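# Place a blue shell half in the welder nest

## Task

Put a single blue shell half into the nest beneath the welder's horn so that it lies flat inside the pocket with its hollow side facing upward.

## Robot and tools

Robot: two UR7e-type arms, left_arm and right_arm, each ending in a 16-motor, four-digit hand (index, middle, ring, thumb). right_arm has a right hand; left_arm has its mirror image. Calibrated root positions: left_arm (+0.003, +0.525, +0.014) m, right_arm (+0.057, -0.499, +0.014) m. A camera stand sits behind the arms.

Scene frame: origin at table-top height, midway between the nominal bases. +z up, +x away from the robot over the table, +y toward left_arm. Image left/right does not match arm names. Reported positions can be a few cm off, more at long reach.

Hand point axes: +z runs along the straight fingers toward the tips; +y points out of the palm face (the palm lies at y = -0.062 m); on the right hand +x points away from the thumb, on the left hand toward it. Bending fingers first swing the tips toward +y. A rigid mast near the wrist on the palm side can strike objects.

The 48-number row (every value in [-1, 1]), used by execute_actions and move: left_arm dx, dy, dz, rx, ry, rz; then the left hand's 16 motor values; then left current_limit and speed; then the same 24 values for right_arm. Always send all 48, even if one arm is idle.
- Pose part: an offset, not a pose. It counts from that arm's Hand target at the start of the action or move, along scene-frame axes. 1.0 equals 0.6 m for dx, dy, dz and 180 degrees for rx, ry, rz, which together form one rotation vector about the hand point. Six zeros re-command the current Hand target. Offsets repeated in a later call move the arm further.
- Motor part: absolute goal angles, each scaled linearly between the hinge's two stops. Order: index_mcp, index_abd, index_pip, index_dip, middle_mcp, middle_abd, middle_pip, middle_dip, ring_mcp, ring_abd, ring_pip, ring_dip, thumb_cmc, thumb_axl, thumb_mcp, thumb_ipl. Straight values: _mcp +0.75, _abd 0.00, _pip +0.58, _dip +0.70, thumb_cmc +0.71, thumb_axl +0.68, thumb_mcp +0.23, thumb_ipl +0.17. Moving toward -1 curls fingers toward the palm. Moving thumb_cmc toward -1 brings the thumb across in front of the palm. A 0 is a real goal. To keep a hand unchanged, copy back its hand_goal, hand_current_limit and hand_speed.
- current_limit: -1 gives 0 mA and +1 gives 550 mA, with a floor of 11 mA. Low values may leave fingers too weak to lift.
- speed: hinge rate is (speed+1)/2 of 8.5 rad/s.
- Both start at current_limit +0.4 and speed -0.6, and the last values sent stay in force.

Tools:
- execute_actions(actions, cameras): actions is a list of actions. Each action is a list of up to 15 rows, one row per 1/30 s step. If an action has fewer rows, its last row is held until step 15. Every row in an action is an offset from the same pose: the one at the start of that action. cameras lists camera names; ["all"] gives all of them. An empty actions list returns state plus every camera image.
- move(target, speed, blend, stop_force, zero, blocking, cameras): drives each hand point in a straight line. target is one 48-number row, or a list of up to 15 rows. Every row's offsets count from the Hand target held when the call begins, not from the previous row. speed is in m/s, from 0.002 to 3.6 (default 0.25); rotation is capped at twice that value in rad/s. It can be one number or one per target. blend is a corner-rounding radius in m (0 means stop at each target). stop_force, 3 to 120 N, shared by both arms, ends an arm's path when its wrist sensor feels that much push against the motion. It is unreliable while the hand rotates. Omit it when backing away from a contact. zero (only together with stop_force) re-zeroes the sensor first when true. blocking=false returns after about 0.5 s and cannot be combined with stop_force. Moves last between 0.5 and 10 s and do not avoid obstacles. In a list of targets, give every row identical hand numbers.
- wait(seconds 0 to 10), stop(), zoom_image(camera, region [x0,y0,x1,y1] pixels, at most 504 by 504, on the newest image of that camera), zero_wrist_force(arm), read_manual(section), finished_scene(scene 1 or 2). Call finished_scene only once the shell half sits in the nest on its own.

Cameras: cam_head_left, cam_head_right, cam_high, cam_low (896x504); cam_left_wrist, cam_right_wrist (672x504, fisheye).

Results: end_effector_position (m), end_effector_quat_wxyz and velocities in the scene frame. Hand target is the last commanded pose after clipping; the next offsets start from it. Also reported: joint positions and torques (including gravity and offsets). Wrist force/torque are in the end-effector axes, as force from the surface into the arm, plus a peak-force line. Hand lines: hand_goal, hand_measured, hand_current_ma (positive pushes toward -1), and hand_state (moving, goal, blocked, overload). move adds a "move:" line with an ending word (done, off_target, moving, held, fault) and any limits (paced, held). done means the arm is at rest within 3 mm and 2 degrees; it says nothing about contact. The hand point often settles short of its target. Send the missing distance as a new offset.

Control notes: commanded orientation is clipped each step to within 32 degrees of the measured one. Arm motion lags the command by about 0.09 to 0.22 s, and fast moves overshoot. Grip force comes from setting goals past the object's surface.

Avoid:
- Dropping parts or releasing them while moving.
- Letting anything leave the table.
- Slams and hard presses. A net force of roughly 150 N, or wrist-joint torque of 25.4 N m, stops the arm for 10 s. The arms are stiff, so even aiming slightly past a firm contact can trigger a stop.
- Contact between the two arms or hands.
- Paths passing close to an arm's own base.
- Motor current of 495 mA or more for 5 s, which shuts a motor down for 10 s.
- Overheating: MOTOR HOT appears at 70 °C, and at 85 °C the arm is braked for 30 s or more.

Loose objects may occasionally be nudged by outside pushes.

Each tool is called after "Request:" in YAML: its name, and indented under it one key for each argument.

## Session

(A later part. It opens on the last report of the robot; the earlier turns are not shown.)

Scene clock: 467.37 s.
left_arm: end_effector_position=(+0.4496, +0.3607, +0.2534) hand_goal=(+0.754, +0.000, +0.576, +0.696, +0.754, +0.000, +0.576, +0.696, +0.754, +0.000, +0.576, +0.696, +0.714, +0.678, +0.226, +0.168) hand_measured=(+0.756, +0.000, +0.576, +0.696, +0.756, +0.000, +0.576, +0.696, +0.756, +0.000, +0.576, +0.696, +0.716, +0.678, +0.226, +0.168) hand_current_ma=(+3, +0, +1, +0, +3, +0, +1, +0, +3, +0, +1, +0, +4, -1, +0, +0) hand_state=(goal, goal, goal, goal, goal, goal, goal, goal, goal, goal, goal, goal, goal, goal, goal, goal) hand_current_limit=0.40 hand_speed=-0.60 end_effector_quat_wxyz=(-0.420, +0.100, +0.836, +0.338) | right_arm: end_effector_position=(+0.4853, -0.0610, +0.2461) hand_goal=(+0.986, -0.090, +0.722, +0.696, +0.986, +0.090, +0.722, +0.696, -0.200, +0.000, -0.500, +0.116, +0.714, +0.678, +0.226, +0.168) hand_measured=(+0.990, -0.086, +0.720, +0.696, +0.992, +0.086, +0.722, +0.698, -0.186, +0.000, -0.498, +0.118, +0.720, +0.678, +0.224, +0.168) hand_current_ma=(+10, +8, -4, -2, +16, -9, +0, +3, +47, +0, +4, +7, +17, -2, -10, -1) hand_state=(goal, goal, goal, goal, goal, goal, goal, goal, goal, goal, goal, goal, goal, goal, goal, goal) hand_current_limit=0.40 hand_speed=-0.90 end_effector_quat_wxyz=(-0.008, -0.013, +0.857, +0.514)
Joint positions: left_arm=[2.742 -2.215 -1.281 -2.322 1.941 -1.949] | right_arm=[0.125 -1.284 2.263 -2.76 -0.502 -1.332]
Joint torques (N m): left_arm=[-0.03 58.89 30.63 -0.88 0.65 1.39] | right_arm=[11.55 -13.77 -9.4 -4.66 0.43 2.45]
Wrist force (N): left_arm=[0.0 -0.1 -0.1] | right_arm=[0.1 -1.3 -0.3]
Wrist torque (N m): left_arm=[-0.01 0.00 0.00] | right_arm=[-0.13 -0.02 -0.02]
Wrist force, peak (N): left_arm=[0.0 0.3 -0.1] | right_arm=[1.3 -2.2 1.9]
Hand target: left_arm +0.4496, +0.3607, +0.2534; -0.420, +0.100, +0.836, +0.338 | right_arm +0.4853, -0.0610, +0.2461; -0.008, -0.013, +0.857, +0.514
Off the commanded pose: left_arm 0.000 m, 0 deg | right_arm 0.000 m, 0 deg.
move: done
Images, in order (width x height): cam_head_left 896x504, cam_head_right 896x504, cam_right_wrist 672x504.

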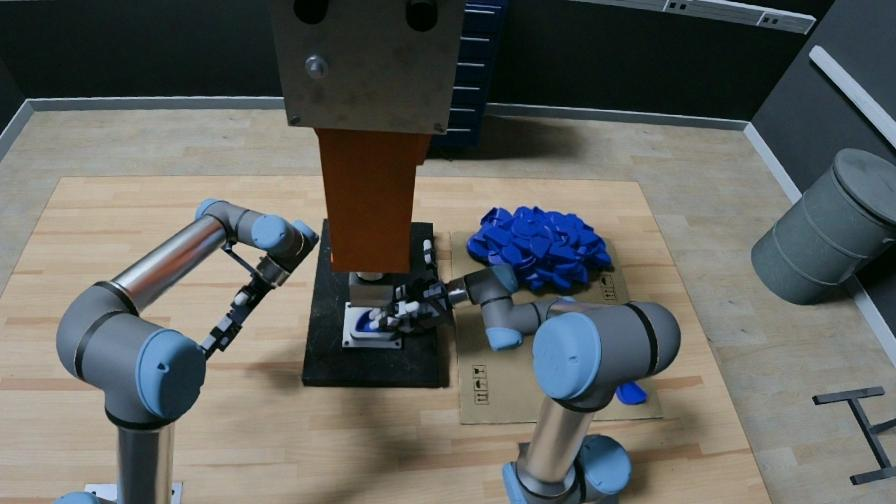

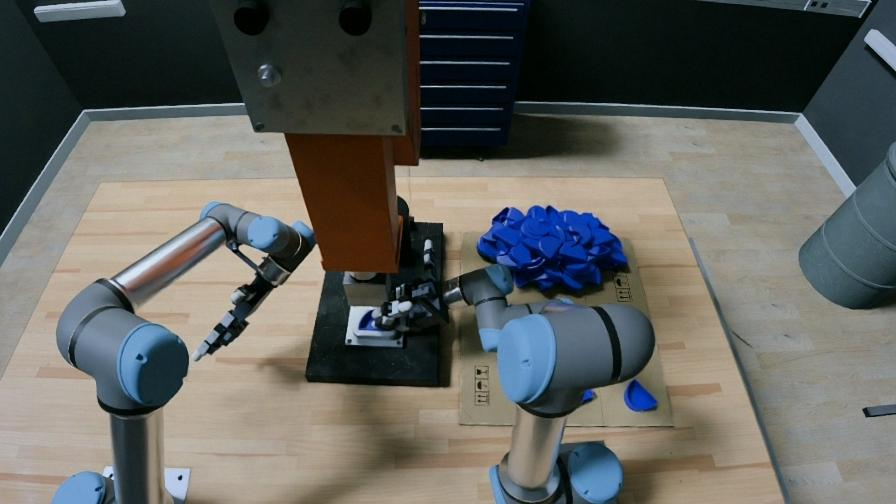

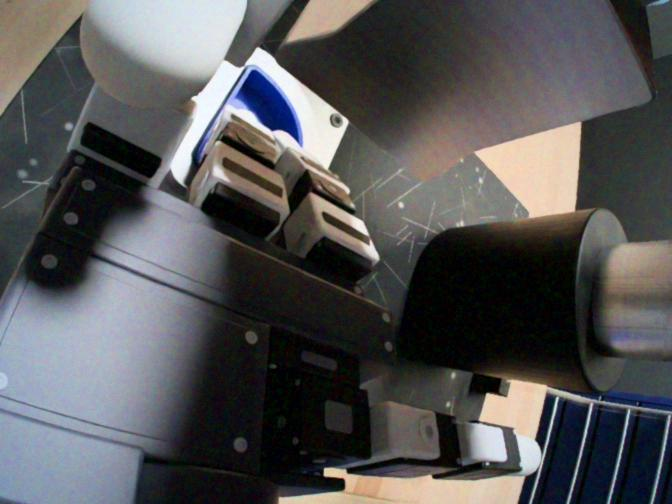

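Request:
move:
  target: [0,0,0,0,0,0,0.754,0,0.576,0.696,0.754,0,0.576,0.696,0.754,0,0.576,0.696,0.714,0.678,0.226,0.168,0.4,-0.6, 0,0.01,-0.04,0,0,0,0.986,-0.09,0.7226,0.696,0.986,0.09,0.7226,0.696,-0.2,0,-0.5,0.116,0.714,0.678,0.226,0.168,0.4,-0.9]
  speed: 0.012
  stop_force: 5

Request:
move:
  target:
    - [0,0,0,0,0,0,0.754,0,0.576,0.696,0.754,0,0.576,0.696,0.754,0,0.576,0.696,0.714,0.678,0.226,0.168,0.4,-0.6, 0,0,0.055,0,0,0,0.986,-0.09,0.7226,0.696,0.986,0.09,0.7226,0.696,-0.2,0,-0.5,0.116,0.714,0.678,0.226,0.168,0.4,-0.9]
    - [0,0,0,0,0,0,0.754,0,0.576,0.696,0.754,0,0.576,0.696,0.754,0,0.576,0.696,0.714,0.678,0.226,0.168,0.4,-0.6, 0,-0.22,0.08,0,0,0,0.986,-0.09,0.7226,0.696,0.986,0.09,0.7226,0.696,-0.2,0,-0.5,0.116,0.714,0.678,0.226,0.168,0.4,-0.9]
  speed: 0.1
  blend: 0.01
  cameras: ["cam_right_wrist","cam_head_left","cam_head_right"]

Request:
zoom_image:
  camera: "cam_head_left"
  region: [340, 297, 410, 357]

Request:
zoom_image:
  camera: "cam_head_right"
  region: [345, 297, 415, 357]

Scene clock: 478.40 s.
left_arm: end_effector_position=(+0.4496, +0.3607, +0.2534) hand_goal=(+0.754, +0.000, +0.576, +0.696, +0.754, +0.000, +0.576, +0.696, +0.754, +0.000, +0.576, +0.696, +0.714, +0.678, +0.226, +0.168) hand_measured=(+0.756, +0.000, +0.576, +0.696, +0.756, +0.000, +0.576, +0.696, +0.756, +0.000, +0.576, +0.696, +0.716, +0.678, +0.226, +0.168) hand_current_ma=(+3, +0, +1, +0, +3, +0, +1, +0, +3, +0, +1, +0, +4, -1, +0, +0) hand_state=(goal, goal, goal, goal, goal, goal, goal, goal, goal, goal, goal, goal, goal, goal, goal, goal) hand_current_limit=0.40 hand_speed=-0.60 end_effector_quat_wxyz=(-0.420, +0.100, +0.836, +0.338) | right_arm: end_effector_position=(+0.4853, -0.0587, +0.2371) hand_goal=(+0.986, -0.090, +0.722, +0.696, +0.986, +0.090, +0.722, +0.696, -0.200, +0.000, -0.500, +0.116, +0.714, +0.678, +0.226, +0.168) hand_measured=(+0.986, -0.086, +0.720, +0.696, +0.982, +0.088, +0.722, +0.698, -0.186, +0.000, -0.498, +0.118, +0.720, +0.678, +0.224, +0.168) hand_current_ma=(+1, +11, -2, +2, -9, -6, +1, +3, +47, +0, +4, +7, +17, -2, -10, -1) hand_state=(goal, goal, goal, goal, goal, goal, goal, goal, goal, goal, goal, goal, goal, goal, goal, goal) hand_current_limit=0.40 hand_speed=-0.90 end_effector_quat_wxyz=(-0.008, -0.013, +0.857, +0.514)
Joint positions: left_arm=[2.742 -2.215 -1.281 -2.322 1.941 -1.949] | right_arm=[0.13 -1.257 2.266 -2.798 -0.503 -1.322]
Joint torques (N m): left_arm=[0.25 59.57 30.3 -0.91 0.76 1.48] | right_arm=[-9.05 -41.81 -22.12 -1.01 2.49 -2.54]
Wrist force (N): left_arm=[-0.1 0.3 -0.2] | right_arm=[-0.4 -0.4 -1.2]
Wrist torque (N m): left_arm=[0.05 0.01 -0.02] | right_arm=[-0.08 -0.01 -0.05]
Wrist force, peak (N): left_arm=[-0.1 0.3 -0.2] | right_arm=[0.1 2.5 -5.1]
Hand target: left_arm +0.4496, +0.3607, +0.2534; -0.420, +0.100, +0.836, +0.338 | right_arm +0.4853, -0.0587, +0.2371; -0.008, -0.013, +0.857, +0.514 (not the last commanded pose)
Off the commanded pose: left_arm 0.000 m, 0 deg | right_arm 0.015 m, 0 deg.
move: contact (right_arm)

Scene clock: 480.90 s.
left_arm: end_effector_position=(+0.4496, +0.3607, +0.2534) hand_goal=(+0.754, +0.000, +0.576, +0.696, +0.754, +0.000, +0.576, +0.696, +0.754, +0.000, +0.576, +0.696, +0.714, +0.678, +0.226, +0.168) hand_measured=(+0.756, +0.000, +0.576, +0.696, +0.756, +0.000, +0.576, +0.696, +0.756, +0.000, +0.576, +0.696, +0.716, +0.678, +0.226, +0.168) hand_current_ma=(+3, +0, +1, +0, +3, +0, +1, +0, +3, +0, +1, +0, +4, -1, +0, +0) hand_state=(goal, goal, goal, goal, goal, goal, goal, goal, goal, goal, goal, goal, goal, goal, goal, goal) hand_current_limit=0.40 hand_speed=-0.60 end_effector_quat_wxyz=(-0.420, +0.100, +0.836, +0.338) | right_arm: end_effector_position=(+0.4853, -0.1907, +0.2851) hand_goal=(+0.986, -0.090, +0.722, +0.696, +0.986, +0.090, +0.722, +0.696, -0.200, +0.000, -0.500, +0.116, +0.714, +0.678, +0.226, +0.168) hand_measured=(+0.990, -0.086, +0.720, +0.696, +0.990, +0.088, +0.722, +0.698, -0.186, +0.000, -0.498, +0.118, +0.720, +0.678, +0.224, +0.168) hand_current_ma=(+11, +8, -2, +2, +12, -6, +1, +3, +47, +0, +4, +7, +17, -2, -10, -1) hand_state=(goal, goal, goal, goal, goal, goal, goal, goal, goal, goal, goal, goal, goal, goal, goal, goal) hand_current_limit=0.40 hand_speed=-0.90 end_effector_quat_wxyz=(-0.008, -0.013, +0.857, +0.514)
Joint positions: left_arm=[2.742 -2.215 -1.281 -2.322 1.941 -1.949] | right_arm=[-0.188 -1.573 2.259 -1.902 -0.526 -1.975]
Joint torques (N m): left_arm=[-0.15 59.7 30.15 -0.93 0.68 1.43] | right_arm=[-10.26 -32.95 -26.43 -0.56 0.22 -2.58]
Wrist force (N): left_arm=[-0.2 0.1 0.1] | right_arm=[0.0 -1.2 -0.8]
Wrist torque (N m): left_arm=[0.01 0.02 -0.02] | right_arm=[-0.07 -0.02 0.04]
Wrist force, peak (N): left_arm=[0.1 0.3 0.1] | right_arm=[-0.3 -1.5 -1.3]
Hand target: left_arm +0.4496, +0.3607, +0.2534; -0.420, +0.100, +0.836, +0.338 | right_arm +0.4853, -0.1907, +0.2851; -0.008, -0.013, +0.857, +0.514
Off the commanded pose: left_arm 0.000 m, 0 deg | right_arm 0.000 m, 0 deg.
move: done
Images, in order (width x height): cam_head_left 896x504, cam_head_right 896x504, cam_right_wrist 672x504.

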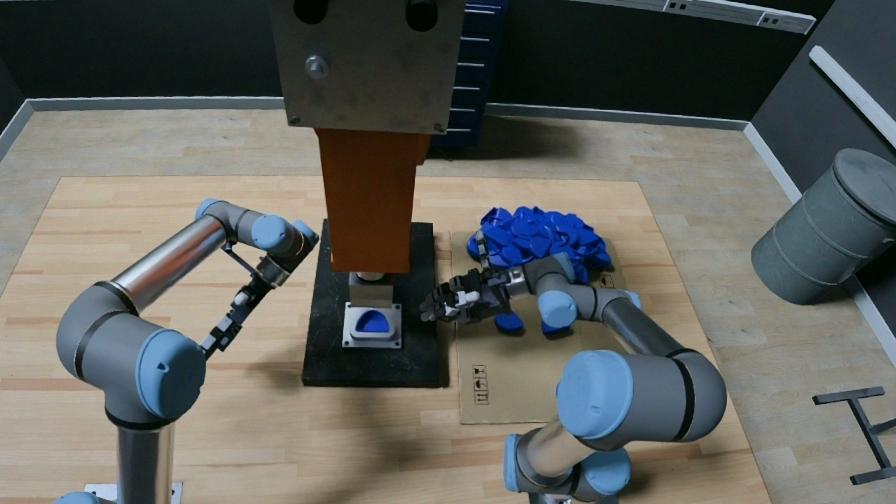

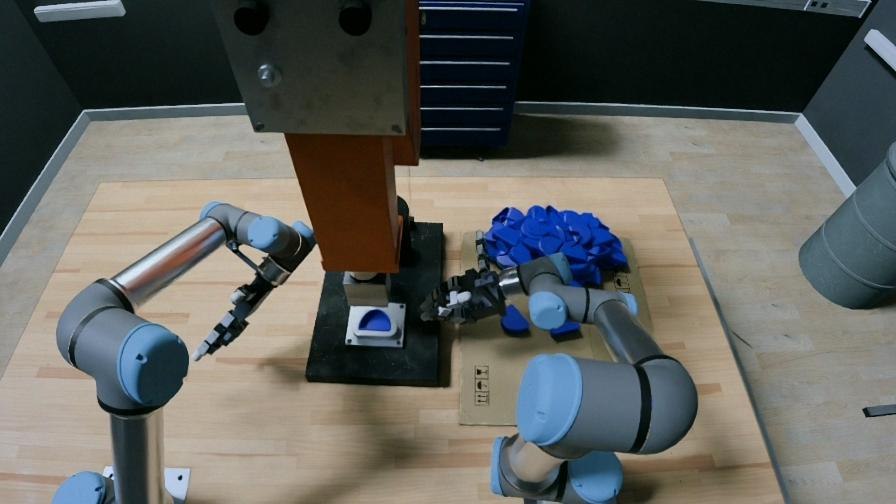

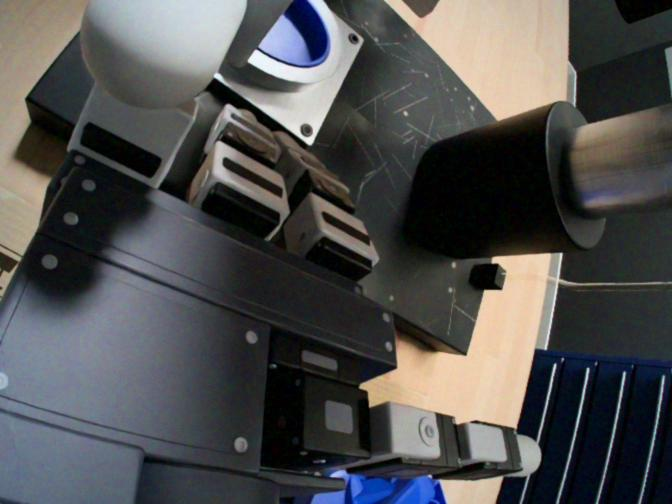

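Scaled by 7.200 from the camera's 896x504 image, which has a finer 1280x720 frame.

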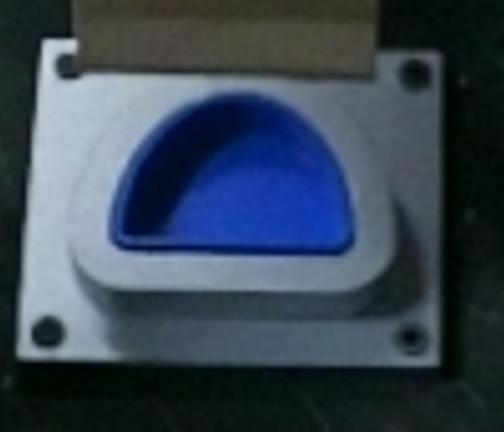

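Scaled by 7.200 from the camera's 896x504 image, which has a finer 1280x720 frame.

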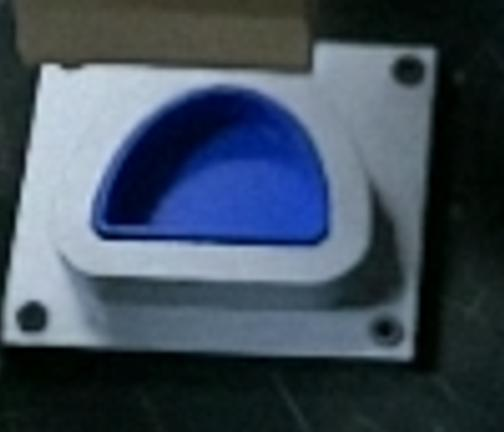

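Seated flush, same as scene 1.

Request:
finished_scene:
  scene: 2

The scene is finished: the task was done.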